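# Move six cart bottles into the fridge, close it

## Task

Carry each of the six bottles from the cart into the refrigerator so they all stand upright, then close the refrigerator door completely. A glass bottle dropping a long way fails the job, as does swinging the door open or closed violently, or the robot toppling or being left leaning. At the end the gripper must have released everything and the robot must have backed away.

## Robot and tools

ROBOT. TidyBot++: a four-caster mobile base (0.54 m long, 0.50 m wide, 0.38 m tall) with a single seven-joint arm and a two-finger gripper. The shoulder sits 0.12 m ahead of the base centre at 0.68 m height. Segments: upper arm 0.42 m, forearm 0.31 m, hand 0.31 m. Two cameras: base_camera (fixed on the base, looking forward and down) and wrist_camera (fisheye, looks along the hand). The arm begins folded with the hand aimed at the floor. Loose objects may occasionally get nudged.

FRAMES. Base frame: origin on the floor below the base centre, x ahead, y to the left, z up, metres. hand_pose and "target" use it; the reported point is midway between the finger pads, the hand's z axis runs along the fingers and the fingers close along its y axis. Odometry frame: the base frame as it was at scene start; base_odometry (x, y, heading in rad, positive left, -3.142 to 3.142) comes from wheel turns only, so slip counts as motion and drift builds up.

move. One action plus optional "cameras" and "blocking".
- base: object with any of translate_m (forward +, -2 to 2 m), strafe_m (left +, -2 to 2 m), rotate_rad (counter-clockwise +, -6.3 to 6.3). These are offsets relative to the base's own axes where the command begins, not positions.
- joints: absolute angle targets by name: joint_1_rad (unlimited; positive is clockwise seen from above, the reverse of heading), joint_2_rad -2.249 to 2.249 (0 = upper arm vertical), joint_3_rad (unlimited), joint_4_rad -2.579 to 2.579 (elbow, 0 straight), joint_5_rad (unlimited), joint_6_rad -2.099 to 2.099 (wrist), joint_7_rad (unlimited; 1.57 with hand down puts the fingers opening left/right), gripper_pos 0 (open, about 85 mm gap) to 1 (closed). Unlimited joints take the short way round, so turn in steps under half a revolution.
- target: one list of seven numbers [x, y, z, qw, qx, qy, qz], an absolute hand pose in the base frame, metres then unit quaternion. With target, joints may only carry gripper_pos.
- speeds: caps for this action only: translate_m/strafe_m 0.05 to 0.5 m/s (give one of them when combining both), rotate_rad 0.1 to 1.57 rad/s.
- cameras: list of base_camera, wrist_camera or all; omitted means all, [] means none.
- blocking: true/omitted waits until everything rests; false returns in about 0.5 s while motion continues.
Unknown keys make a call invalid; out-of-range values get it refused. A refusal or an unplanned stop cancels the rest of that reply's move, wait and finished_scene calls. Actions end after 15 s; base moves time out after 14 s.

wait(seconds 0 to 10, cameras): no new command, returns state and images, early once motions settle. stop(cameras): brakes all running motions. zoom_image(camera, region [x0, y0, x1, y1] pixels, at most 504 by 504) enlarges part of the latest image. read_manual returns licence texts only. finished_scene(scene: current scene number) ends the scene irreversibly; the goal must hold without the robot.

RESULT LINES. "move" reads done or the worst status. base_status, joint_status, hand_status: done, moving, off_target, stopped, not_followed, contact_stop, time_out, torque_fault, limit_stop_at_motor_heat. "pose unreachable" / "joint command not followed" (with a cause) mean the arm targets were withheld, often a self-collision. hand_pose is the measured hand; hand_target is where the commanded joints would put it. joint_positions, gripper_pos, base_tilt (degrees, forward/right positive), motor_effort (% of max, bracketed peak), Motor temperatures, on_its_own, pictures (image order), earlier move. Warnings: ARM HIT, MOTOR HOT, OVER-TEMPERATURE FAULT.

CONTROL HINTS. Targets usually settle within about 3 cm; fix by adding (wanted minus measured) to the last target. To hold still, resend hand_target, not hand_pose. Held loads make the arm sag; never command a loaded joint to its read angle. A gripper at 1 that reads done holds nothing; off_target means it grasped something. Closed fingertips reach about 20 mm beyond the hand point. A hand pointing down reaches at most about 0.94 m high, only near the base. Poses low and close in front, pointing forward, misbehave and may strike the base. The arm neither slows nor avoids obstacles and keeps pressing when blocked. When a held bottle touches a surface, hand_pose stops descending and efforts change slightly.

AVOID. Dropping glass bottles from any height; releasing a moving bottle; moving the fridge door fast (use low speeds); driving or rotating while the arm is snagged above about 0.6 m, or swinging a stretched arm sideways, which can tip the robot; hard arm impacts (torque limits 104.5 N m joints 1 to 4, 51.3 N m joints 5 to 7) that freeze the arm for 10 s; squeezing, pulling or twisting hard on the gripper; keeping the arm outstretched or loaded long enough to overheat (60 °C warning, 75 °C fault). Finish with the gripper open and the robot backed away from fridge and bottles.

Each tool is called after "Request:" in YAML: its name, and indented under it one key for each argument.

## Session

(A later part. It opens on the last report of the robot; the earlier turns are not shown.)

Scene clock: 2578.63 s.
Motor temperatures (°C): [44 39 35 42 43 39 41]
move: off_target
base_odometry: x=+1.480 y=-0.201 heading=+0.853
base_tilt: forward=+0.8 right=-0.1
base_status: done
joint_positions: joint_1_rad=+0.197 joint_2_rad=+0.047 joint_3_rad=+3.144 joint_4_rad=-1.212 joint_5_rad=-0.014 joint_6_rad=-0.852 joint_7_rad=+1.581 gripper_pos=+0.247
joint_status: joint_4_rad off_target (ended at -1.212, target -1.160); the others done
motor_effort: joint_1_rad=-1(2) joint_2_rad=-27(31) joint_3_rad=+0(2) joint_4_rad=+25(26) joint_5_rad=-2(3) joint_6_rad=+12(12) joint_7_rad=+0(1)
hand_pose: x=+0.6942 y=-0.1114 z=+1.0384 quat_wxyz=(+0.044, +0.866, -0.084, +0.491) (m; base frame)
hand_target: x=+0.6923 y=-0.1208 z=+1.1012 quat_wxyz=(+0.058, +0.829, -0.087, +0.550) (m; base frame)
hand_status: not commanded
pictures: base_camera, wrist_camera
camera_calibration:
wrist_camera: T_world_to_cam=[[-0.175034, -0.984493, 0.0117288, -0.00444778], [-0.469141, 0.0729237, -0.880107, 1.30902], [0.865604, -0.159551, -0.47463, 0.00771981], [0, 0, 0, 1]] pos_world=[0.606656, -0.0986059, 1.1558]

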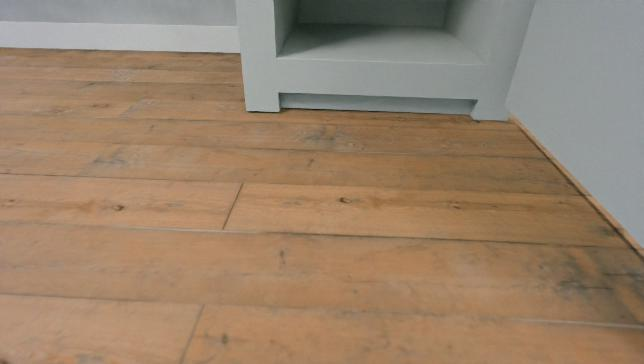

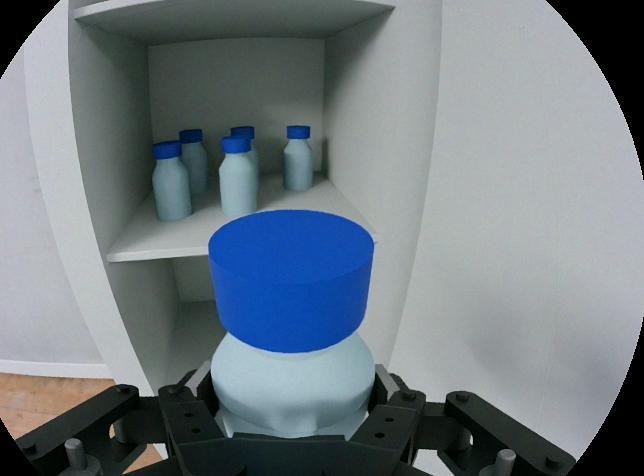

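Request:
move:
  base: {"translate_m": 0.35, "strafe_m": -0.011}
  speeds: {"translate_m": 0.2}
  cameras: ["wrist_camera", "base_camera"]

Request:
zoom_image:
  camera: "base_camera"
  region: [150, 60, 320, 200]

Scene clock: 2587.07 s.
Motor temperatures (°C): [44 39 35 42 43 39 41]
move: done
base_odometry: x=+1.719 y=+0.055 heading=+0.852
base_tilt: forward=+0.8 right=-0.1
base_status: done
joint_positions: joint_1_rad=+0.197 joint_2_rad=+0.047 joint_3_rad=+3.144 joint_4_rad=-1.209 joint_5_rad=-0.014 joint_6_rad=-0.850 joint_7_rad=+1.581 gripper_pos=+0.247
joint_status: not commanded
motor_effort: joint_1_rad=+0(2) joint_2_rad=-26(31) joint_3_rad=+0(2) joint_4_rad=+25(26) joint_5_rad=-2(3) joint_6_rad=+12(13) joint_7_rad=+0(1)
hand_pose: x=+0.6948 y=-0.1116 z=+1.0404 quat_wxyz=(+0.045, +0.865, -0.084, +0.493) (m; base frame)
hand_target: x=+0.6923 y=-0.1208 z=+1.1012 quat_wxyz=(+0.058, +0.829, -0.087, +0.550) (m; base frame)
hand_status: not commanded
pictures: base_camera, wrist_camera
camera_calibration:
wrist_camera: T_world_to_cam=[[-0.175288, -0.984446, 0.0118277, -0.00451571], [-0.465103, 0.0722148, -0.882306, 1.31048], [0.867729, -0.160159, -0.470528, 0.00233218], [0, 0, 0, 1]] pos_world=[0.606694, -0.0987081, 1.1574]

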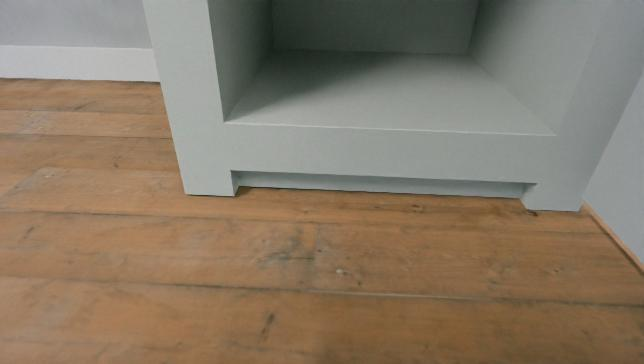

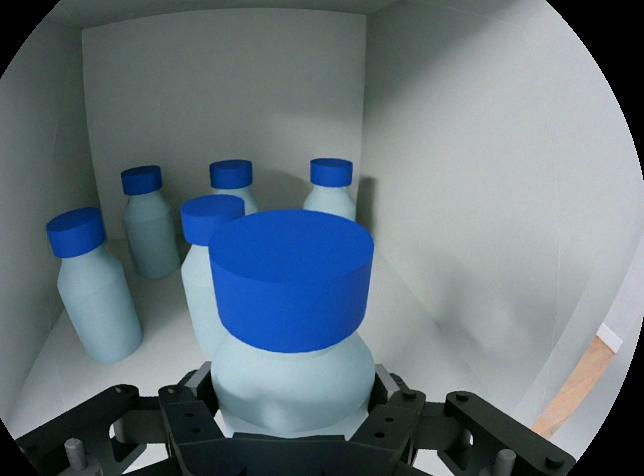

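Scaled by 2.965.

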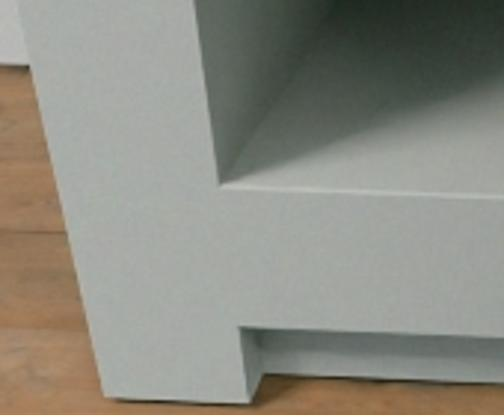

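Request:
zoom_image:
  camera: "wrist_camera"
  region: [30, 140, 370, 300]

Scaled by 1.482.

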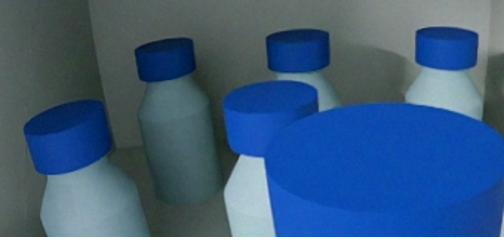

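Request:
move:
  joints: {"joint_1_rad": 0.379}
  cameras: ["wrist_camera"]

Scene clock: 2609.47 s.
Motor temperatures (°C): [44 39 35 42 43 39 41]
move: done
base_odometry: x=+1.719 y=+0.055 heading=+0.852
base_tilt: forward=+0.8 right=-0.1
base_status: not commanded
joint_positions: joint_1_rad=+0.367 joint_2_rad=+0.047 joint_3_rad=+3.146 joint_4_rad=-1.209 joint_5_rad=-0.014 joint_6_rad=-0.850 joint_7_rad=+1.581 gripper_pos=+0.247
joint_status: all done
motor_effort: joint_1_rad=+0(2) joint_2_rad=-27(27) joint_3_rad=+0(2) joint_4_rad=+25(26) joint_5_rad=-2(4) joint_6_rad=+12(12) joint_7_rad=+0(1)
hand_pose: x=+0.6673 y=-0.2083 z=+1.0404 quat_wxyz=(+0.087, +0.855, -0.158, +0.487) (m; base frame)
hand_target: x=+0.6638 y=-0.2155 z=+1.1012 quat_wxyz=(+0.104, +0.818, -0.157, +0.543) (m; base frame)
hand_status: not commanded
pictures: wrist_camera
camera_calibration:
wrist_camera: T_world_to_cam=[[-0.340895, -0.940026, 0.0119082, 0.0151362], [-0.445954, 0.150546, -0.882304, 1.30821], [0.827596, -0.306084, -0.470529, 0.00709051], [0, 0, 0, 1]] pos_world=[0.582693, -0.180547, 1.1574]

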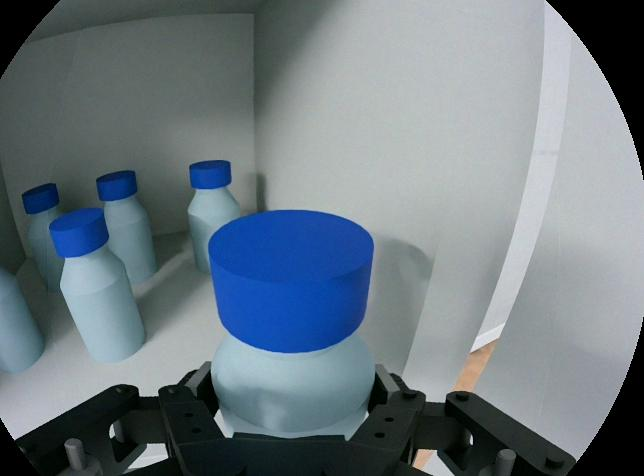

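Request:
move:
  base: {"translate_m": 0.12}
  speeds: {"translate_m": 0.1}
  cameras: ["wrist_camera", "base_camera"]

Scene clock: 2625.07 s.
Motor temperatures (°C): [44 39 35 42 43 39 41]
move: done
base_odometry: x=+1.798 y=+0.145 heading=+0.852
base_tilt: forward=+0.8 right=-0.1
base_status: done
joint_positions: joint_1_rad=+0.368 joint_2_rad=+0.046 joint_3_rad=+3.145 joint_4_rad=-1.209 joint_5_rad=-0.014 joint_6_rad=-0.850 joint_7_rad=+1.581 gripper_pos=+0.247
joint_status: not commanded
motor_effort: joint_1_rad=+0(3) joint_2_rad=-27(31) joint_3_rad=+1(1) joint_4_rad=+25(26) joint_5_rad=-2(3) joint_6_rad=+12(12) joint_7_rad=+0(1)
hand_pose: x=+0.6671 y=-0.2083 z=+1.0413 quat_wxyz=(+0.087, +0.854, -0.158, +0.488) (m; base frame)
hand_target: x=+0.6638 y=-0.2155 z=+1.1012 quat_wxyz=(+0.104, +0.818, -0.157, +0.543) (m; base frame)
hand_status: not commanded
pictures: base_camera, wrist_camera
camera_calibration:
wrist_camera: T_world_to_cam=[[-0.341089, -0.939955, 0.0119408, 0.0151325], [-0.44436, 0.150029, -0.883196, 1.30868], [0.828373, -0.306555, -0.468851, 0.00537815], [0, 0, 0, 1]] pos_world=[0.58223, -0.180466, 1.15816]

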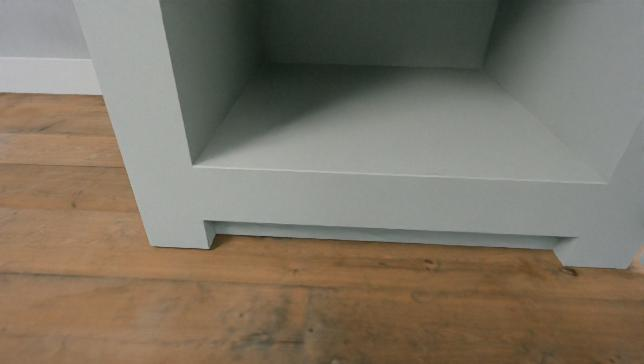

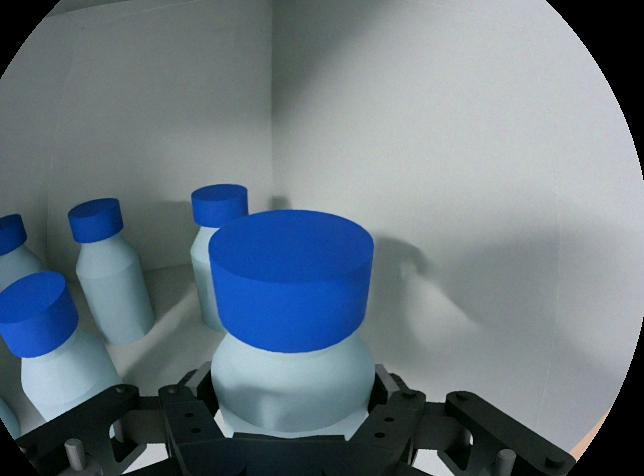

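Request:
move:
  base: {"translate_m": 0.06}
  speeds: {"translate_m": 0.1}
  cameras: ["wrist_camera"]

Request:
zoom_image:
  camera: "wrist_camera"
  region: [0, 180, 300, 420]

Scene clock: 2629.60 s.
Motor temperatures (°C): [44 39 35 42 43 39 41]
move: done
base_odometry: x=+1.838 y=+0.191 heading=+0.852
base_tilt: forward=+0.8 right=-0.1
base_status: done
joint_positions: joint_1_rad=+0.368 joint_2_rad=+0.046 joint_3_rad=+3.145 joint_4_rad=-1.208 joint_5_rad=-0.014 joint_6_rad=-0.849 joint_7_rad=+1.581 gripper_pos=+0.247
joint_status: not commanded
motor_effort: joint_1_rad=+0(3) joint_2_rad=-26(30) joint_3_rad=+0(2) joint_4_rad=+25(26) joint_5_rad=-2(3) joint_6_rad=+12(13) joint_7_rad=+0(1)
hand_pose: x=+0.6671 y=-0.2084 z=+1.0417 quat_wxyz=(+0.087, +0.854, -0.158, +0.488) (m; base frame)
hand_target: x=+0.6638 y=-0.2155 z=+1.1012 quat_wxyz=(+0.104, +0.818, -0.157, +0.543) (m; base frame)
hand_status: not commanded
pictures: wrist_camera
camera_calibration:
wrist_camera: T_world_to_cam=[[-0.34122, -0.939908, 0.0119562, 0.0151332], [-0.443497, 0.149764, -0.883675, 1.30894], [0.828782, -0.30683, -0.467948, 0.00417446], [0, 0, 0, 1]] pos_world=[0.582213, -0.180527, 1.15845]

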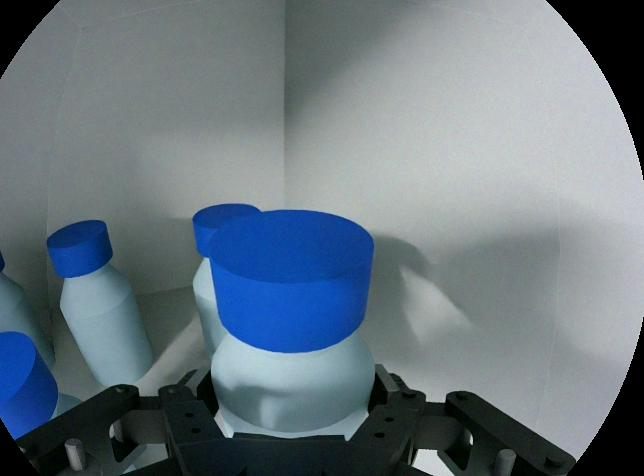

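Scaled by 1.680.

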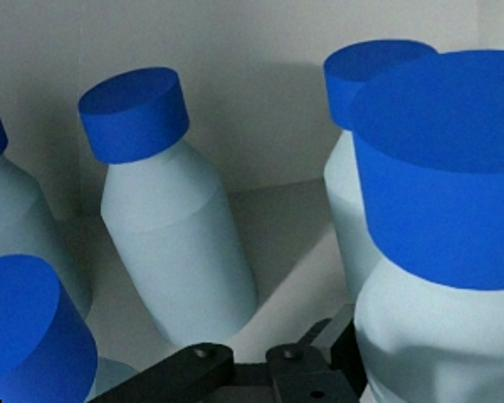

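Request:
move:
  joints: {"joint_2_rad": 0.006, "joint_4_rad": -1.32, "joint_6_rad": -0.675}
  cameras: ["wrist_camera"]

Scene clock: 2634.17 s.
Motor temperatures (°C): [44 39 35 42 43 39 41]
move: done
base_odometry: x=+1.838 y=+0.191 heading=+0.852
base_tilt: forward=+0.8 right=-0.1
base_status: not commanded
joint_positions: joint_1_rad=+0.368 joint_2_rad=+0.038 joint_3_rad=+3.145 joint_4_rad=-1.336 joint_5_rad=-0.014 joint_6_rad=-0.744 joint_7_rad=+1.581 gripper_pos=+0.247
joint_status: all done
motor_effort: joint_1_rad=-1(1) joint_2_rad=-27(29) joint_3_rad=+1(1) joint_4_rad=+26(28) joint_5_rad=-2(3) joint_6_rad=+11(12) joint_7_rad=+0(1)
hand_pose: x=+0.6707 y=-0.2102 z=+1.0018 quat_wxyz=(+0.086, +0.857, -0.159, +0.482) (m; base frame)
hand_target: x=+0.6680 y=-0.2172 z=+1.0489 quat_wxyz=(+0.102, +0.827, -0.158, +0.530) (m; base frame)
hand_status: not commanded
pictures: wrist_camera
camera_calibration:
wrist_camera: T_world_to_cam=[[-0.342451, -0.939469, 0.0112232, 0.0168242], [-0.4547, 0.155268, -0.877006, 1.27753], [0.822177, -0.305435, -0.480348, -0.000772276], [0, 0, 0, 1]] pos_world=[0.587288, -0.18279, 1.11984]

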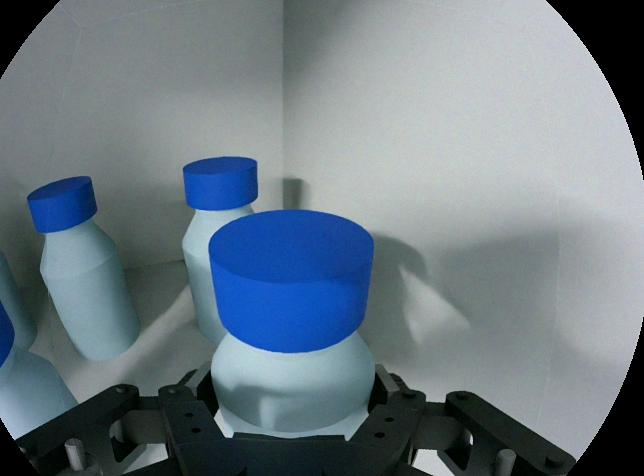

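Request:
move:
  joints: {"joint_2_rad": 0.0, "joint_4_rad": -1.36, "joint_6_rad": -0.636}
  cameras: ["wrist_camera"]

Request:
move:
  joints: {"joint_2_rad": -0.003, "joint_4_rad": -1.39, "joint_6_rad": -0.618}
  cameras: ["wrist_camera"]

Scene clock: 2640.33 s.
Motor temperatures (°C): [44 39 35 42 43 39 41]
move: done
base_odometry: x=+1.838 y=+0.191 heading=+0.852
base_tilt: forward=+0.8 right=-0.1
base_status: not commanded
joint_positions: joint_1_rad=+0.368 joint_2_rad=+0.033 joint_3_rad=+3.145 joint_4_rad=-1.371 joint_5_rad=-0.014 joint_6_rad=-0.702 joint_7_rad=+1.581 gripper_pos=+0.247
joint_status: all done
motor_effort: joint_1_rad=+0(1) joint_2_rad=-26(27) joint_3_rad=+0(1) joint_4_rad=+26(27) joint_5_rad=-2(3) joint_6_rad=+11(13) joint_7_rad=+0(1)
hand_pose: x=+0.6720 y=-0.2109 z=+0.9955 quat_wxyz=(+0.087, +0.854, -0.159, +0.487) (m; base frame)
hand_target: x=+0.6685 y=-0.2174 z=+1.0399 quat_wxyz=(+0.102, +0.825, -0.158, +0.532) (m; base frame)
hand_status: not commanded
pictures: wrist_camera
camera_calibration:
wrist_camera: T_world_to_cam=[[-0.343133, -0.939218, 0.0113419, 0.0171069], [-0.445207, 0.151996, -0.882433, 1.27097], [0.827073, -0.307842, -0.470302, -0.0189568], [0, 0, 0, 1]] pos_world=[0.587394, -0.182951, 1.11244]

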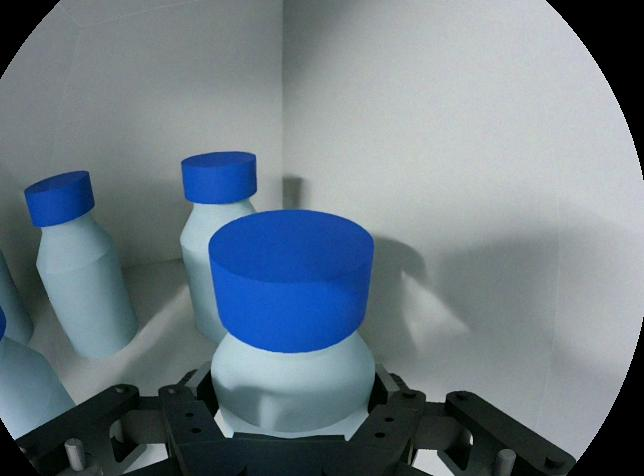

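Scene clock: 2640.97 s.
Motor temperatures (°C): [44 39 35 42 43 39 41]
move: done
base_odometry: x=+1.838 y=+0.191 heading=+0.852
base_tilt: forward=+0.8 right=-0.1
base_status: not commanded
joint_positions: joint_1_rad=+0.368 joint_2_rad=+0.025 joint_3_rad=+3.145 joint_4_rad=-1.392 joint_5_rad=-0.014 joint_6_rad=-0.676 joint_7_rad=+1.581 gripper_pos=+0.247
joint_status: all done
motor_effort: joint_1_rad=+0(1) joint_2_rad=-26(27) joint_3_rad=+1(1) joint_4_rad=+25(27) joint_5_rad=-2(3) joint_6_rad=+10(11) joint_7_rad=+1(1)
hand_pose: x=+0.6713 y=-0.2107 z=+0.9951 quat_wxyz=(+0.088, +0.851, -0.158, +0.493) (m; base frame)
hand_target: x=+0.6678 y=-0.2171 z=+1.0291 quat_wxyz=(+0.101, +0.828, -0.159, +0.529) (m; base frame)
hand_status: not commanded
pictures: wrist_camera
camera_calibration:
wrist_camera: T_world_to_cam=[[-0.343621, -0.939038, 0.011528, 0.0172057], [-0.434296, 0.148014, -0.888526, 1.26822], [0.832653, -0.310323, -0.458681, -0.0343604], [0, 0, 0, 1]] pos_world=[0.585307, -0.18222, 1.11089]

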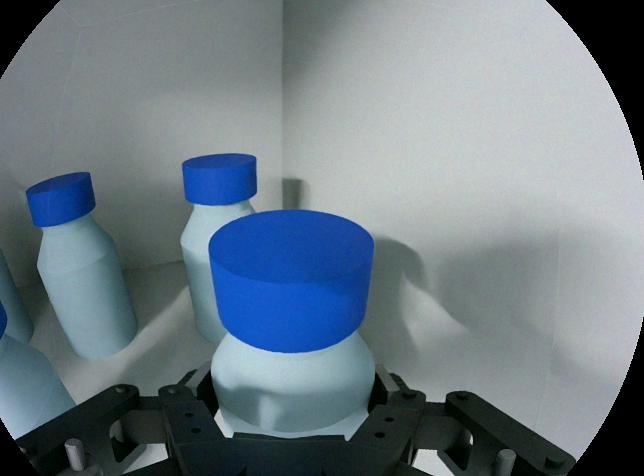

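Request:
move:
  joints: {"joint_2_rad": -0.005, "joint_4_rad": -1.415, "joint_6_rad": -0.606}
  cameras: ["wrist_camera"]

Scene clock: 2660.77 s.
Motor temperatures (°C): [44 39 35 42 43 39 41]
move: done
base_odometry: x=+1.838 y=+0.191 heading=+0.852
base_tilt: forward=+0.8 right=-0.2
base_status: not commanded
joint_positions: joint_1_rad=+0.368 joint_2_rad=+0.018 joint_3_rad=+3.145 joint_4_rad=-1.409 joint_5_rad=-0.014 joint_6_rad=-0.655 joint_7_rad=+1.581 gripper_pos=+0.247
joint_status: all done
motor_effort: joint_1_rad=+0(1) joint_2_rad=-23(25) joint_3_rad=+2(2) joint_4_rad=+23(25) joint_5_rad=-1(2) joint_6_rad=+9(11) joint_7_rad=+1(1)
hand_pose: x=+0.6706 y=-0.2105 z=+0.9951 quat_wxyz=(+0.089, +0.848, -0.158, +0.497) (m; base frame)
hand_target: x=+0.6668 y=-0.2167 z=+1.0188 quat_wxyz=(+0.101, +0.831, -0.159, +0.524) (m; base frame)
hand_status: not commanded
pictures: wrist_camera
camera_calibration:
wrist_camera: T_world_to_cam=[[-0.344017, -0.938891, 0.011684, 0.0172814], [-0.425097, 0.14464, -0.893516, 1.26598], [0.837224, -0.312352, -0.448879, -0.0469062], [0, 0, 0, 1]] pos_world=[0.58338, -0.181537, 1.10991]

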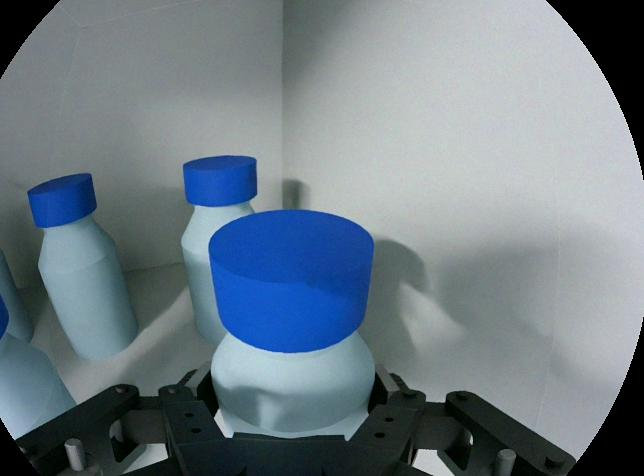

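Request:
move:
  joints: {"gripper_pos": 0.15}
  cameras: ["wrist_camera"]

Request:
move:
  joints: {"gripper_pos": 0.05}
  cameras: ["wrist_camera"]

Scene clock: 2665.37 s.
Motor temperatures (°C): [44 39 35 42 43 39 41]
move: done
base_odometry: x=+1.838 y=+0.191 heading=+0.852
base_tilt: forward=+0.8 right=-0.1
base_status: not commanded
joint_positions: joint_1_rad=+0.368 joint_2_rad=+0.001 joint_3_rad=+3.145 joint_4_rad=-1.410 joint_5_rad=-0.014 joint_6_rad=-0.645 joint_7_rad=+1.581 gripper_pos=+0.150
joint_status: all done
motor_effort: joint_1_rad=-1(1) joint_2_rad=-20(25) joint_3_rad=+0(2) joint_4_rad=+21(25) joint_5_rad=-2(3) joint_6_rad=+8(11) joint_7_rad=+0(1)
hand_pose: x=+0.6665 y=-0.2090 z=+1.0074 quat_wxyz=(+0.091, +0.842, -0.157, +0.508) (m; base frame)
hand_target: x=+0.6668 y=-0.2167 z=+1.0188 quat_wxyz=(+0.101, +0.831, -0.159, +0.524) (m; base frame)
hand_status: not commanded
pictures: wrist_camera
camera_calibration:
wrist_camera: T_world_to_cam=[[-0.344433, -0.938733, 0.0121195, 0.0170426], [-0.403302, 0.136295, -0.90486, 1.27015], [0.84777, -0.316552, -0.425537, -0.0689583], [0, 0, 0, 1]] pos_world=[0.576585, -0.178945, 1.11976]

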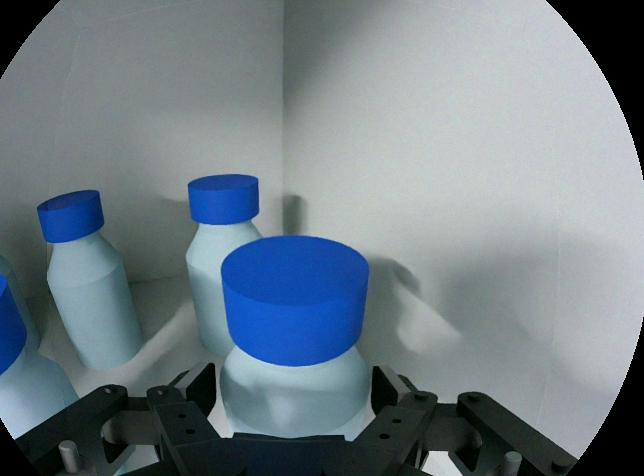

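Scene clock: 2665.90 s.
Motor temperatures (°C): [44 39 35 42 43 39 41]
move: done
base_odometry: x=+1.838 y=+0.191 heading=+0.852
base_tilt: forward=+0.8 right=-0.1
base_status: not commanded
joint_positions: joint_1_rad=+0.368 joint_2_rad=+0.001 joint_3_rad=+3.145 joint_4_rad=-1.410 joint_5_rad=-0.014 joint_6_rad=-0.645 joint_7_rad=+1.581 gripper_pos=+0.050
joint_status: all done
motor_effort: joint_1_rad=+0(0) joint_2_rad=-21(21) joint_3_rad=+1(1) joint_4_rad=+21(21) joint_5_rad=-2(3) joint_6_rad=+8(8) joint_7_rad=+0(1)
hand_pose: x=+0.6665 y=-0.2090 z=+1.0074 quat_wxyz=(+0.091, +0.842, -0.157, +0.508) (m; base frame)
hand_target: x=+0.6668 y=-0.2167 z=+1.0188 quat_wxyz=(+0.101, +0.831, -0.159, +0.524) (m; base frame)
hand_status: not commanded
pictures: wrist_camera
camera_calibration:
wrist_camera: T_world_to_cam=[[-0.344433, -0.938733, 0.0121195, 0.0170426], [-0.403302, 0.136295, -0.90486, 1.27015], [0.84777, -0.316552, -0.425537, -0.0689583], [0, 0, 0, 1]] pos_world=[0.576585, -0.178945, 1.11976]

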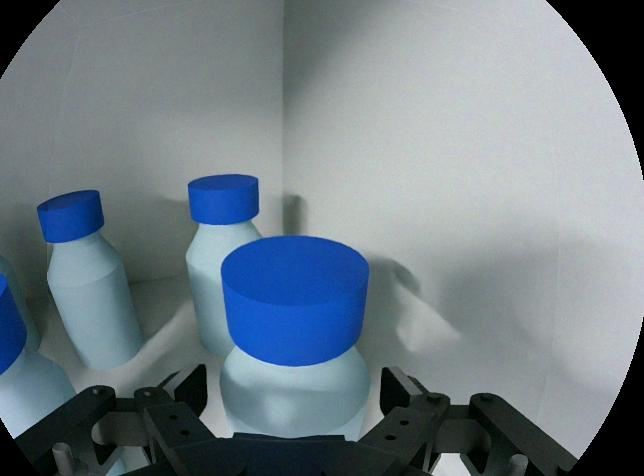

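Request:
move:
  base: {"translate_m": -0.187, "strafe_m": 0.072}
  speeds: {"translate_m": 0.15}
  cameras: ["wrist_camera"]

Scene clock: 2672.23 s.
Motor temperatures (°C): [44 39 35 42 43 39 41]
move: done
base_odometry: x=+1.660 y=+0.097 heading=+0.852
base_tilt: forward=+0.8 right=-0.1
base_status: done
joint_positions: joint_1_rad=+0.368 joint_2_rad=-0.009 joint_3_rad=+3.145 joint_4_rad=-1.410 joint_5_rad=-0.014 joint_6_rad=-0.645 joint_7_rad=+1.581 gripper_pos=+0.050
joint_status: not commanded
motor_effort: joint_1_rad=+0(2) joint_2_rad=-20(25) joint_3_rad=+1(1) joint_4_rad=+21(22) joint_5_rad=-2(3) joint_6_rad=+8(8) joint_7_rad=+0(1)
hand_pose: x=+0.6637 y=-0.2078 z=+1.0131 quat_wxyz=(+0.092, +0.839, -0.156, +0.512) (m; base frame)
hand_target: x=+0.6668 y=-0.2167 z=+1.0188 quat_wxyz=(+0.101, +0.831, -0.159, +0.524) (m; base frame)
hand_status: not commanded
pictures: wrist_camera
camera_calibration:
wrist_camera: T_world_to_cam=[[-0.344496, -0.938707, 0.0122814, 0.0169396], [-0.394918, 0.133037, -0.909033, 1.27197], [0.851682, -0.318008, -0.416543, -0.0757579], [0, 0, 0, 1]] pos_world=[0.57268, -0.17741, 1.1245]

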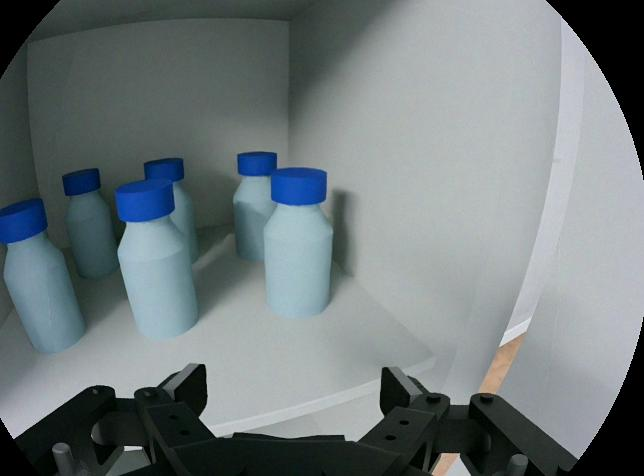

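Request:
move:
  base: {"translate_m": -0.5}
  joints: {"joint_1_rad": 0.0, "joint_2_rad": -0.617, "joint_4_rad": -2.277, "joint_6_rad": 0.12}
  cameras: ["wrist_camera", "base_camera"]

Scene clock: 2736.93 s.
Motor temperatures (°C): [44 38 35 42 43 39 41]
move: done
base_odometry: x=+1.331 y=-0.279 heading=+0.852
base_tilt: forward=+0.8 right=-0.2
base_status: done
joint_positions: joint_1_rad=+0.023 joint_2_rad=-0.613 joint_3_rad=+3.145 joint_4_rad=-2.259 joint_5_rad=-0.014 joint_6_rad=+0.074 joint_7_rad=+1.581 gripper_pos=+0.050
joint_status: all done
motor_effort: joint_1_rad=+0(1) joint_2_rad=+0(25) joint_3_rad=+1(2) joint_4_rad=+22(23) joint_5_rad=-2(3) joint_6_rad=+9(10) joint_7_rad=+0(1)
hand_pose: x=+0.5016 y=-0.0092 z=+1.0016 quat_wxyz=(+0.007, +0.708, -0.012, +0.706) (m; base frame)
hand_target: x=+0.4998 y=+0.0013 z=+1.0066 quat_wxyz=(+0.000, +0.696, +0.000, +0.718) (m; base frame)
hand_status: not commanded
pictures: base_camera, wrist_camera
camera_calibration:
wrist_camera: T_world_to_cam=[[-0.0230164, -0.999618, 0.0153099, -0.0171462], [0.0433836, -0.0162982, -0.998926, 1.03989], [0.998793, -0.0223274, 0.0437421, -0.411402], [0, 0, 0, 1]] pos_world=[0.365397, -0.00937679, 1.05704]

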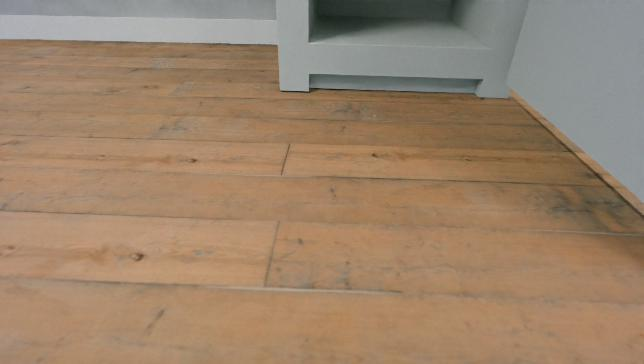

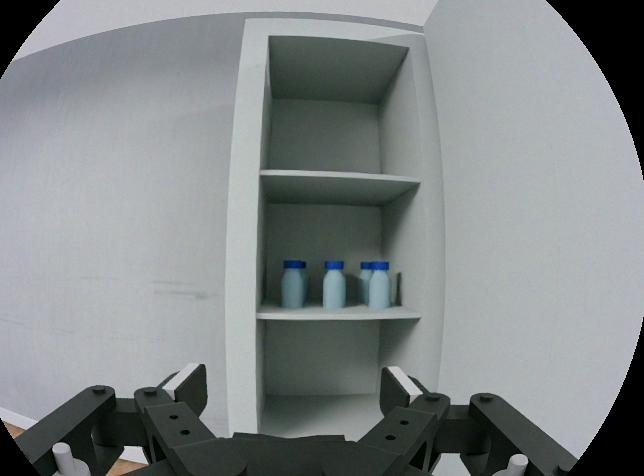

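Request:
move:
  base: {"rotate_rad": 1.896}
  cameras: ["wrist_camera"]

Request:
move:
  base: {"translate_m": -1.1}
  cameras: ["wrist_camera"]

Scene clock: 2751.13 s.
Motor temperatures (°C): [44 38 35 42 43 39 41]
move: done
base_odometry: x=+1.331 y=-0.279 heading=+2.747
base_tilt: forward=+0.8 right=-0.1
base_status: done
joint_positions: joint_1_rad=+0.018 joint_2_rad=-0.613 joint_3_rad=+3.145 joint_4_rad=-2.260 joint_5_rad=-0.014 joint_6_rad=+0.076 joint_7_rad=+1.581 gripper_pos=+0.050
joint_status: not commanded
motor_effort: joint_1_rad=+0(1) joint_2_rad=+1(1) joint_3_rad=+1(2) joint_4_rad=+22(22) joint_5_rad=-2(3) joint_6_rad=+9(9) joint_7_rad=+0(1)
hand_pose: x=+0.5016 y=-0.0075 z=+1.0023 quat_wxyz=(+0.005, +0.707, -0.010, +0.707) (m; base frame)
hand_target: x=+0.4998 y=+0.0013 z=+1.0066 quat_wxyz=(+0.000, +0.696, +0.000, +0.718) (m; base frame)
hand_status: not commanded
pictures: wrist_camera
camera_calibration:
wrist_camera: T_world_to_cam=[[-0.0185535, -0.99971, 0.015352, -0.0177028], [0.0459799, -0.0161915, -0.998811, 1.03928], [0.99877, -0.0178255, 0.0462669, -0.41392], [0, 0, 0, 1]] pos_world=[0.365297, -0.00824842, 1.05747]

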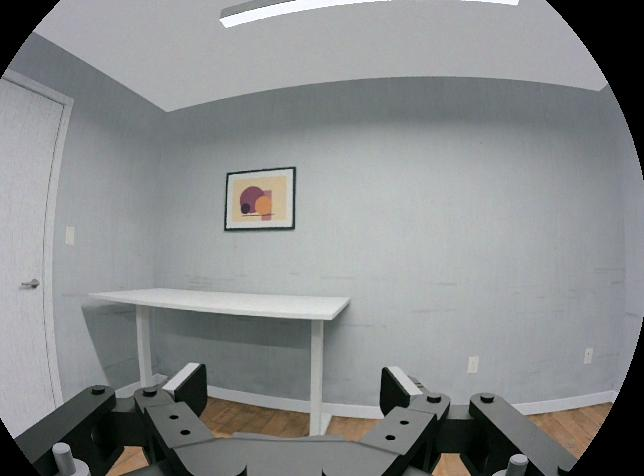

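Scene clock: 2754.53 s.
Motor temperatures (°C): [44 38 35 42 43 39 41]
move: done
base_odometry: x=+2.346 y=-0.702 heading=+2.748
base_tilt: forward=+0.8 right=-0.1
base_status: done
joint_positions: joint_1_rad=+0.018 joint_2_rad=-0.617 joint_3_rad=+3.145 joint_4_rad=-2.260 joint_5_rad=-0.014 joint_6_rad=+0.078 joint_7_rad=+1.581 gripper_pos=+0.050
joint_status: not commanded
motor_effort: joint_1_rad=+0(1) joint_2_rad=+1(4) joint_3_rad=+1(1) joint_4_rad=+22(23) joint_5_rad=-2(3) joint_6_rad=+9(9) joint_7_rad=+0(1)
hand_pose: x=+0.5002 y=-0.0075 z=+1.0043 quat_wxyz=(+0.005, +0.705, -0.010, +0.709) (m; base frame)
hand_target: x=+0.4998 y=+0.0013 z=+1.0066 quat_wxyz=(+0.000, +0.696, +0.000, +0.718) (m; base frame)
hand_status: not commanded
pictures: wrist_camera
camera_calibration:
wrist_camera: T_world_to_cam=[[-0.0186783, -0.999708, 0.0153556, -0.017685], [0.0519214, -0.0163074, -0.998518, 1.03806], [0.998476, -0.0178533, 0.0522108, -0.418414], [0, 0, 0, 1]] pos_world=[0.363549, -0.00822182, 1.05864]

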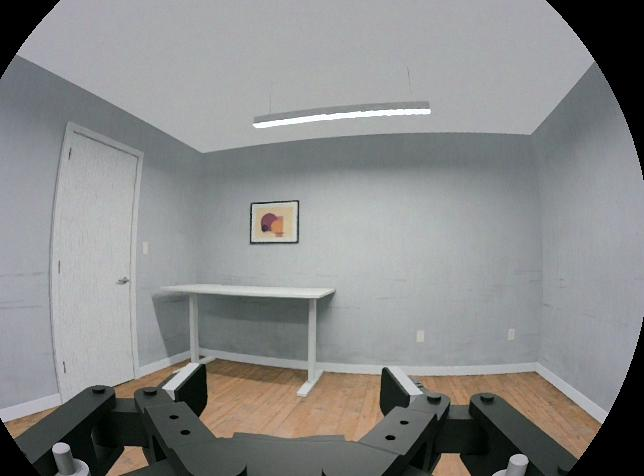

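Request:
move:
  base: {"translate_m": -0.121, "strafe_m": -0.031, "rotate_rad": -0.43}
  cameras: ["wrist_camera", "base_camera"]

Scene clock: 2763.57 s.
Motor temperatures (°C): [44 38 35 42 43 39 41]
move: done
base_odometry: x=+2.470 y=-0.720 heading=+2.318
base_tilt: forward=+0.8 right=-0.1
base_status: done
joint_positions: joint_1_rad=+0.017 joint_2_rad=-0.620 joint_3_rad=+3.147 joint_4_rad=-2.260 joint_5_rad=-0.014 joint_6_rad=+0.079 joint_7_rad=+1.581 gripper_pos=+0.050
joint_status: not commanded
motor_effort: joint_1_rad=+0(2) joint_2_rad=+0(4) joint_3_rad=+1(3) joint_4_rad=+22(23) joint_5_rad=-2(3) joint_6_rad=+9(9) joint_7_rad=+0(1)
hand_pose: x=+0.4995 y=-0.0082 z=+1.0052 quat_wxyz=(+0.005, +0.704, -0.011, +0.710) (m; base frame)
hand_target: x=+0.4998 y=+0.0013 z=+1.0066 quat_wxyz=(+0.000, +0.696, +0.000, +0.718) (m; base frame)
hand_status: not commanded
pictures: base_camera, wrist_camera
camera_calibration:
wrist_camera: T_world_to_cam=[[-0.0195678, -0.999709, 0.0141269, -0.0167401], [0.0545303, -0.0151757, -0.998397, 1.0376], [0.99832, -0.0187661, 0.0548114, -0.4203], [0, 0, 0, 1]] pos_world=[0.362686, -0.00887633, 1.05921]

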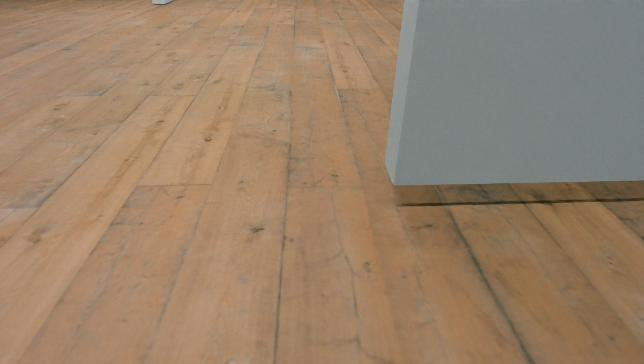

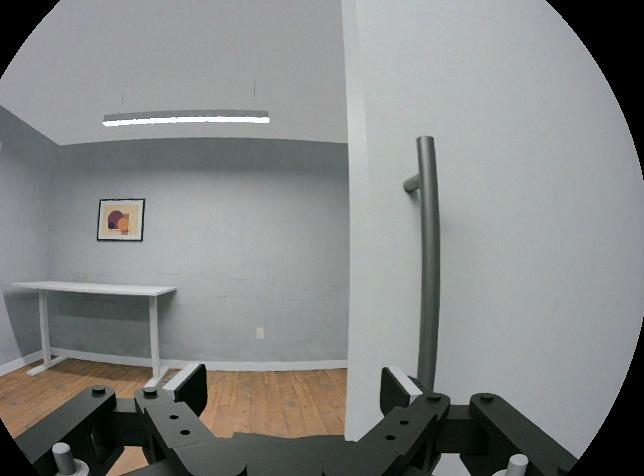

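Request:
move:
  joints: {"joint_1_rad": 0.8}
  cameras: ["wrist_camera"]

Scene clock: 2820.70 s.
Motor temperatures (°C): [44 37 35 42 43 39 41]
move: done
base_odometry: x=+2.470 y=-0.720 heading=+2.318
base_tilt: forward=+0.8 right=-0.1
base_status: not commanded
joint_positions: joint_1_rad=+0.778 joint_2_rad=-0.620 joint_3_rad=+3.147 joint_4_rad=-2.260 joint_5_rad=-0.014 joint_6_rad=+0.079 joint_7_rad=+1.581 gripper_pos=+0.050
joint_status: all done
motor_effort: joint_1_rad=+0(2) joint_2_rad=+0(1) joint_3_rad=+1(2) joint_4_rad=+22(22) joint_5_rad=-2(3) joint_6_rad=+9(9) joint_7_rad=+0(1)
hand_pose: x=+0.3890 y=-0.2682 z=+1.0052 quat_wxyz=(+0.269, +0.650, -0.271, +0.657) (m; base frame)
hand_target: x=+0.3853 y=-0.2722 z=+1.0066 quat_wxyz=(+0.280, +0.641, -0.271, +0.661) (m; base frame)
hand_status: not commanded
pictures: wrist_camera
camera_calibration:
wrist_camera: T_world_to_cam=[[-0.703431, -0.710623, 0.0141269, 0.0646397], [0.0290346, -0.0485885, -0.998397, 1.04063], [0.71017, -0.701893, 0.0548114, -0.38601], [0, 0, 0, 1]] pos_world=[0.289388, -0.174441, 1.05921]

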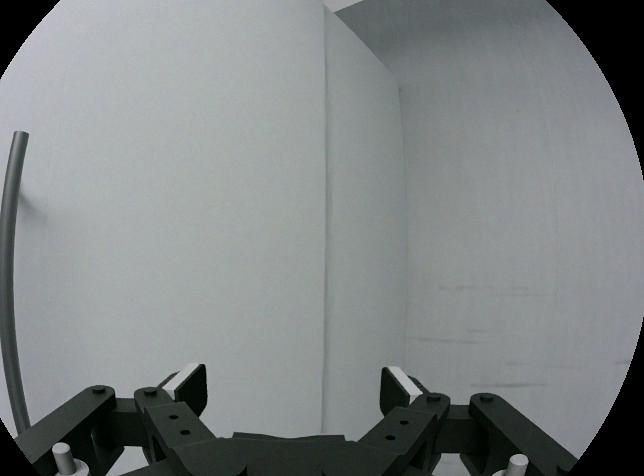

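Request:
move:
  base: {"translate_m": 0.02, "strafe_m": -0.19, "rotate_rad": 0.1}
  joints: {"joint_1_rad": -0.018, "gripper_pos": 0.0}
  cameras: ["wrist_camera"]

Scene clock: 2857.93 s.
Motor temperatures (°C): [44 37 35 41 43 39 41]
move: done
base_odometry: x=+2.596 y=-0.576 heading=+2.419
base_tilt: forward=+0.8 right=-0.1
base_status: done
joint_positions: joint_1_rad=+0.004 joint_2_rad=-0.614 joint_3_rad=+3.147 joint_4_rad=-2.260 joint_5_rad=-0.014 joint_6_rad=+0.079 joint_7_rad=+1.581 gripper_pos=+0.000
joint_status: all done
motor_effort: joint_1_rad=+0(2) joint_2_rad=+0(4) joint_3_rad=+1(2) joint_4_rad=+22(22) joint_5_rad=-2(3) joint_6_rad=+9(9) joint_7_rad=+0(1)
hand_pose: x=+0.5013 y=-0.0030 z=+1.0031 quat_wxyz=(+0.001, +0.706, -0.006, +0.708) (m; base frame)
hand_target: x=+0.4997 y=+0.0082 z=+1.0066 quat_wxyz=(-0.006, +0.696, +0.006, +0.718) (m; base frame)
hand_status: not commanded
pictures: wrist_camera
camera_calibration:
wrist_camera: T_world_to_cam=[[-0.00595728, -0.999881, 0.0142584, -0.0184484], [0.0492804, -0.0145348, -0.998679, 1.03836], [0.998767, -0.00524675, 0.0493611, -0.41666], [0, 0, 0, 1]] pos_world=[0.364866, -0.00553987, 1.05782]

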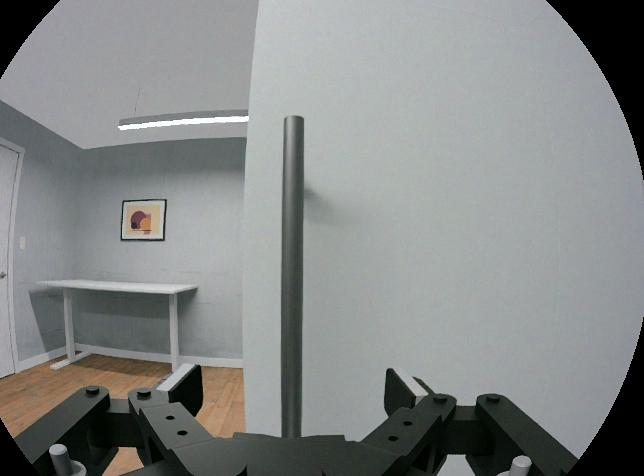

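Request:
move:
  base: {"translate_m": 0.095}
  speeds: {"translate_m": 0.15}
  cameras: ["wrist_camera"]

Scene clock: 2866.73 s.
Motor temperatures (°C): [44 37 35 41 43 39 41]
move: done
base_odometry: x=+2.525 y=-0.513 heading=+2.419
base_tilt: forward=+0.8 right=-0.1
base_status: done
joint_positions: joint_1_rad=+0.004 joint_2_rad=-0.614 joint_3_rad=+3.147 joint_4_rad=-2.261 joint_5_rad=-0.014 joint_6_rad=+0.080 joint_7_rad=+1.581 gripper_pos=+0.000
joint_status: not commanded
motor_effort: joint_1_rad=-1(1) joint_2_rad=+0(5) joint_3_rad=+1(2) joint_4_rad=+22(23) joint_5_rad=-2(3) joint_6_rad=+9(9) joint_7_rad=+0(1)
hand_pose: x=+0.5013 y=-0.0029 z=+1.0031 quat_wxyz=(+0.001, +0.706, -0.006, +0.708) (m; base frame)
hand_target: x=+0.4997 y=+0.0082 z=+1.0066 quat_wxyz=(-0.006, +0.696, +0.006, +0.718) (m; base frame)
hand_status: not commanded
pictures: wrist_camera
camera_calibration:
wrist_camera: T_world_to_cam=[[-0.00579471, -0.999882, 0.014259, -0.0184657], [0.0496539, -0.0145294, -0.998661, 1.03818], [0.99875, -0.00507894, 0.0497322, -0.416959], [0, 0, 0, 1]] pos_world=[0.364781, -0.00549724, 1.05778]

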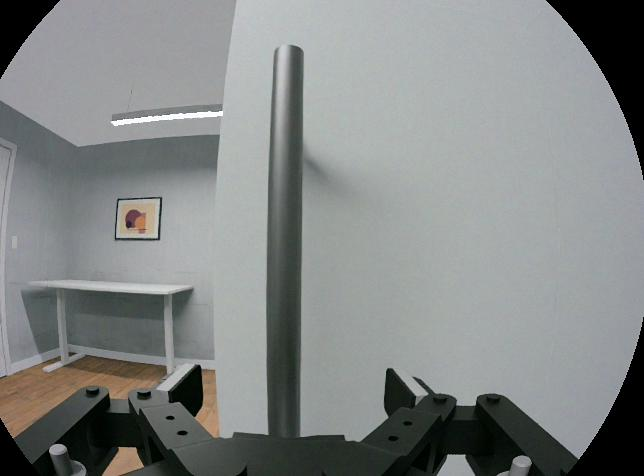

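Request:
move:
  base: {"translate_m": 0.015, "strafe_m": 0.004}
  speeds: {"translate_m": 0.1}
  cameras: []

Request:
move:
  joints: {"gripper_pos": 0.85}
  cameras: ["wrist_camera"]

Scene clock: 2881.20 s.
Motor temperatures (°C): [44 37 35 41 43 39 41]
move: done
base_odometry: x=+2.511 y=-0.506 heading=+2.419
base_tilt: forward=+0.8 right=-0.1
base_status: done
joint_positions: joint_1_rad=+0.004 joint_2_rad=-0.613 joint_3_rad=+3.146 joint_4_rad=-2.261 joint_5_rad=-0.014 joint_6_rad=+0.080 joint_7_rad=+1.581 gripper_pos=+0.000
joint_status: not commanded
motor_effort: joint_1_rad=-1(1) joint_2_rad=+0(3) joint_3_rad=+1(2) joint_4_rad=+22(22) joint_5_rad=-1(2) joint_6_rad=+9(9) joint_7_rad=+0(1)
hand_pose: x=+0.5017 y=-0.0028 z=+1.0026 quat_wxyz=(+0.001, +0.706, -0.006, +0.708) (m; base frame)
hand_target: x=+0.4997 y=+0.0082 z=+1.0066 quat_wxyz=(-0.006, +0.696, +0.006, +0.718) (m; base frame)
hand_status: not commanded
pictures: none
No camera images: "cameras" was empty.

Scene clock: 2882.23 s.
Motor temperatures (°C): [44 37 35 41 43 39 41]
move: done
base_odometry: x=+2.511 y=-0.506 heading=+2.419
base_tilt: forward=+0.8 right=-0.1
base_status: not commanded
joint_positions: joint_1_rad=+0.000 joint_2_rad=-0.614 joint_3_rad=+3.146 joint_4_rad=-2.261 joint_5_rad=-0.014 joint_6_rad=+0.080 joint_7_rad=+1.581 gripper_pos=+0.834
joint_status: all done
motor_effort: joint_1_rad=+0(3) joint_2_rad=+0(2) joint_3_rad=+2(3) joint_4_rad=+22(23) joint_5_rad=-2(3) joint_6_rad=+9(10) joint_7_rad=+0(1)
hand_pose: x=+0.5014 y=-0.0015 z=+1.0026 quat_wxyz=(-0.001, +0.706, -0.005, +0.708) (m; base frame)
hand_target: x=+0.4997 y=+0.0082 z=+1.0066 quat_wxyz=(-0.006, +0.696, +0.006, +0.718) (m; base frame)
hand_status: not commanded
pictures: wrist_camera
camera_calibration:
wrist_camera: T_world_to_cam=[[-0.00221842, -0.999895, 0.0143272, -0.0189346], [0.0487138, -0.0144182, -0.998709, 1.03816], [0.99881, -0.00151763, 0.0487406, -0.416127], [0, 0, 0, 1]] pos_world=[0.365017, -0.00459559, 1.05738]

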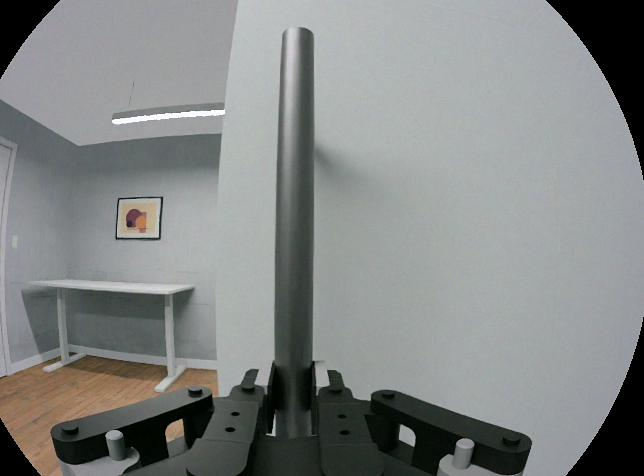

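Request:
move:
  joints: {"gripper_pos": 0.93}
  cameras: []

Scene clock: 2886.27 s.
Motor temperatures (°C): [44 37 35 41 43 39 41]
move: off_target
base_odometry: x=+2.511 y=-0.506 heading=+2.419
base_tilt: forward=+0.8 right=-0.1
base_status: not commanded
joint_positions: joint_1_rad=-0.001 joint_2_rad=-0.614 joint_3_rad=+3.147 joint_4_rad=-2.262 joint_5_rad=-0.014 joint_6_rad=+0.080 joint_7_rad=+1.581 gripper_pos=+0.848
joint_status: gripper_pos off_target (ended at +0.848, target +0.930)
motor_effort: joint_1_rad=-1(1) joint_2_rad=+1(2) joint_3_rad=+0(1) joint_4_rad=+22(23) joint_5_rad=-2(3) joint_6_rad=+9(10) joint_7_rad=+0(0)
hand_pose: x=+0.5013 y=-0.0012 z=+1.0026 quat_wxyz=(-0.001, +0.706, -0.004, +0.708) (m; base frame)
hand_target: x=+0.4997 y=+0.0082 z=+1.0066 quat_wxyz=(-0.006, +0.696, +0.006, +0.718) (m; base frame)
hand_status: not commanded
pictures: none
No camera images: "cameras" was empty.

Request:
move:
  base: {"translate_m": 0.098, "strafe_m": 0.086, "rotate_rad": -0.15}
  speeds: {"translate_m": 0.12, "rotate_rad": 0.125}
  cameras: ["wrist_camera"]

Scene clock: 2898.43 s.
Motor temperatures (°C): [44 37 35 41 43 39 41]
move: done
base_odometry: x=+2.380 y=-0.505 heading=+2.269
base_tilt: forward=+0.8 right=-0.1
base_status: done
joint_positions: joint_1_rad=-0.006 joint_2_rad=-0.627 joint_3_rad=+3.157 joint_4_rad=-2.278 joint_5_rad=-0.014 joint_6_rad=+0.099 joint_7_rad=+1.581 gripper_pos=+0.848
joint_status: not commanded
motor_effort: joint_1_rad=+1(8) joint_2_rad=+1(10) joint_3_rad=+3(8) joint_4_rad=+20(26) joint_5_rad=-3(3) joint_6_rad=+8(12) joint_7_rad=-1(1)
hand_pose: x=+0.4970 y=-0.0045 z=+1.0029 quat_wxyz=(-0.002, +0.701, -0.008, +0.713) (m; base frame)
hand_target: x=+0.4997 y=+0.0082 z=+1.0066 quat_wxyz=(-0.006, +0.696, +0.006, +0.718) (m; base frame)
hand_status: not commanded
pictures: wrist_camera
camera_calibration:
wrist_camera: T_world_to_cam=[[-0.00516572, -0.999952, 0.00827603, -0.014353], [0.0637888, -0.00858879, -0.997926, 1.03044], [0.99795, -0.00462709, 0.0638301, -0.426403], [0, 0, 0, 1]] pos_world=[0.359724, -0.00747513, 1.05563]

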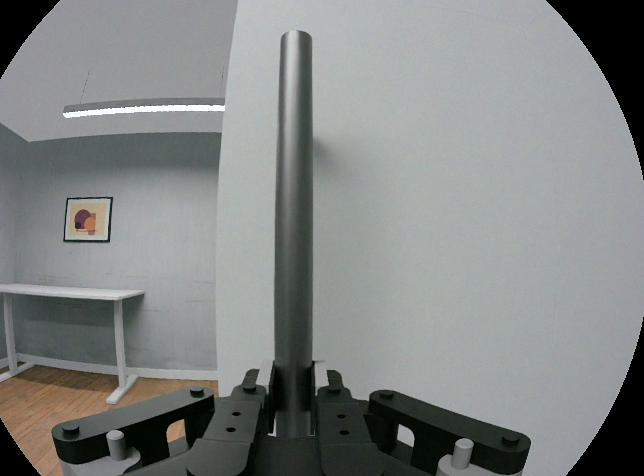

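Request:
move:
  base: {"translate_m": 0.2085, "strafe_m": 0.156, "rotate_rad": -0.3}
  speeds: {"translate_m": 0.15, "rotate_rad": 0.155}
  cameras: ["wrist_camera"]

Scene clock: 2908.80 s.
Motor temperatures (°C): [44 37 35 41 43 39 41]
move: done
base_odometry: x=+2.127 y=-0.446 heading=+1.969
base_tilt: forward=+0.8 right=-0.1
base_status: done
joint_positions: joint_1_rad=+0.000 joint_2_rad=-0.625 joint_3_rad=+3.168 joint_4_rad=-2.276 joint_5_rad=-0.014 joint_6_rad=+0.101 joint_7_rad=+1.581 gripper_pos=+0.848
joint_status: not commanded
motor_effort: joint_1_rad=-5(8) joint_2_rad=+3(6) joint_3_rad=-4(9) joint_4_rad=+20(25) joint_5_rad=-3(4) joint_6_rad=+7(12) joint_7_rad=-1(2)
hand_pose: x=+0.4975 y=-0.0122 z=+1.0042 quat_wxyz=(+0.001, +0.700, -0.015, +0.714) (m; base frame)
hand_target: x=+0.4997 y=+0.0082 z=+1.0066 quat_wxyz=(-0.006, +0.696, +0.006, +0.718) (m; base frame)
hand_status: not commanded
pictures: wrist_camera
camera_calibration:
wrist_camera: T_world_to_cam=[[-0.0201037, -0.999796, 0.00197309, -0.00828346], [0.066188, -0.00330005, -0.997802, 1.03039], [0.997605, -0.0199289, 0.0662408, -0.429458], [0, 0, 0, 1]] pos_world=[0.360063, -0.01344, 1.05659]

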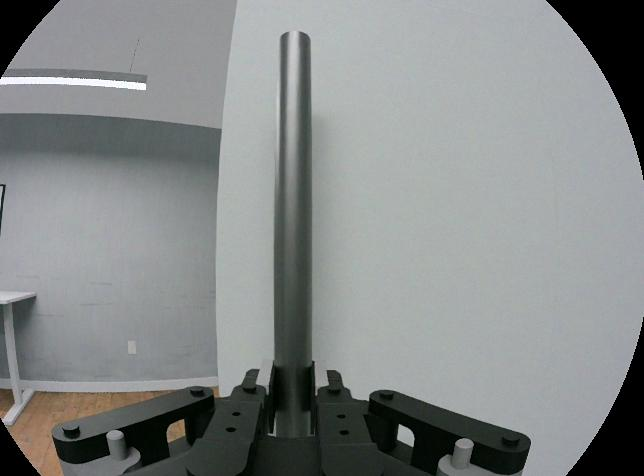

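Request:
move:
  base: {"translate_m": 0.207, "strafe_m": 0.1385, "rotate_rad": -0.3}
  speeds: {"translate_m": 0.15, "rotate_rad": 0.16}
  cameras: []

Scene clock: 2921.37 s.
Motor temperatures (°C): [44 37 35 41 43 39 41]
move: done
base_odometry: x=+1.918 y=-0.308 heading=+1.669
base_tilt: forward=+0.8 right=-0.1
base_status: done
joint_positions: joint_1_rad=+0.000 joint_2_rad=-0.620 joint_3_rad=+3.157 joint_4_rad=-2.273 joint_5_rad=-0.014 joint_6_rad=+0.104 joint_7_rad=+1.581 gripper_pos=+0.848
joint_status: not commanded
motor_effort: joint_1_rad=-4(8) joint_2_rad=+1(7) joint_3_rad=-2(8) joint_4_rad=+19(25) joint_5_rad=-2(3) joint_6_rad=+7(12) joint_7_rad=+0(1)
hand_pose: x=+0.4993 y=-0.0068 z=+1.0053 quat_wxyz=(+0.000, +0.699, -0.010, +0.715) (m; base frame)
hand_target: x=+0.4997 y=+0.0082 z=+1.0066 quat_wxyz=(-0.006, +0.696, +0.006, +0.718) (m; base frame)
hand_status: not commanded
pictures: none
No camera images: "cameras" was empty.

Request:
move:
  base: {"translate_m": 0.206, "strafe_m": 0.137, "rotate_rad": -0.3}
  speeds: {"translate_m": 0.15, "rotate_rad": 0.16}
  cameras: ["wrist_camera"]

Scene clock: 2930.57 s.
Motor temperatures (°C): [44 37 35 41 43 39 41]
move: done
base_odometry: x=+1.762 y=-0.117 heading=+1.369
base_tilt: forward=+0.8 right=-0.1
base_status: done
joint_positions: joint_1_rad=-0.003 joint_2_rad=-0.618 joint_3_rad=+3.153 joint_4_rad=-2.272 joint_5_rad=-0.014 joint_6_rad=+0.106 joint_7_rad=+1.581 gripper_pos=+0.848
joint_status: not commanded
motor_effort: joint_1_rad=-2(8) joint_2_rad=+0(6) joint_3_rad=-1(8) joint_4_rad=+20(25) joint_5_rad=-2(3) joint_6_rad=+7(11) joint_7_rad=+0(1)
hand_pose: x=+0.4997 y=-0.0039 z=+1.0062 quat_wxyz=(-0.001, +0.699, -0.007, +0.715) (m; base frame)
hand_target: x=+0.4997 y=+0.0082 z=+1.0066 quat_wxyz=(-0.006, +0.696, +0.006, +0.718) (m; base frame)
hand_status: not commanded
pictures: wrist_camera
camera_calibration:
wrist_camera: T_world_to_cam=[[-0.00540768, -0.999931, 0.0104211, -0.015809], [0.0693444, -0.0107711, -0.997535, 1.03035], [0.997578, -0.00467171, 0.0693979, -0.434722], [0, 0, 0, 1]] pos_world=[0.362135, -0.00674082, 1.05814]

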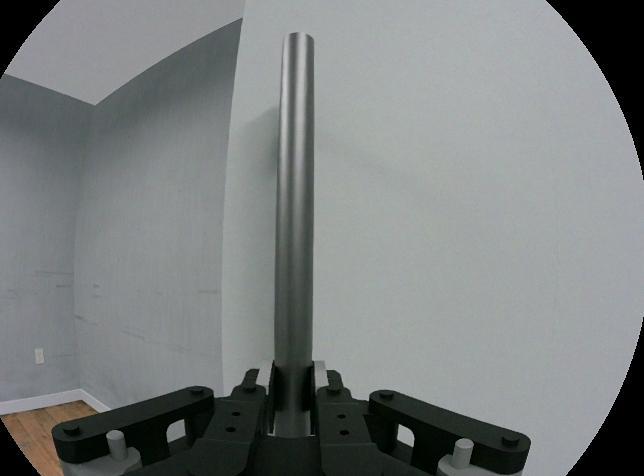

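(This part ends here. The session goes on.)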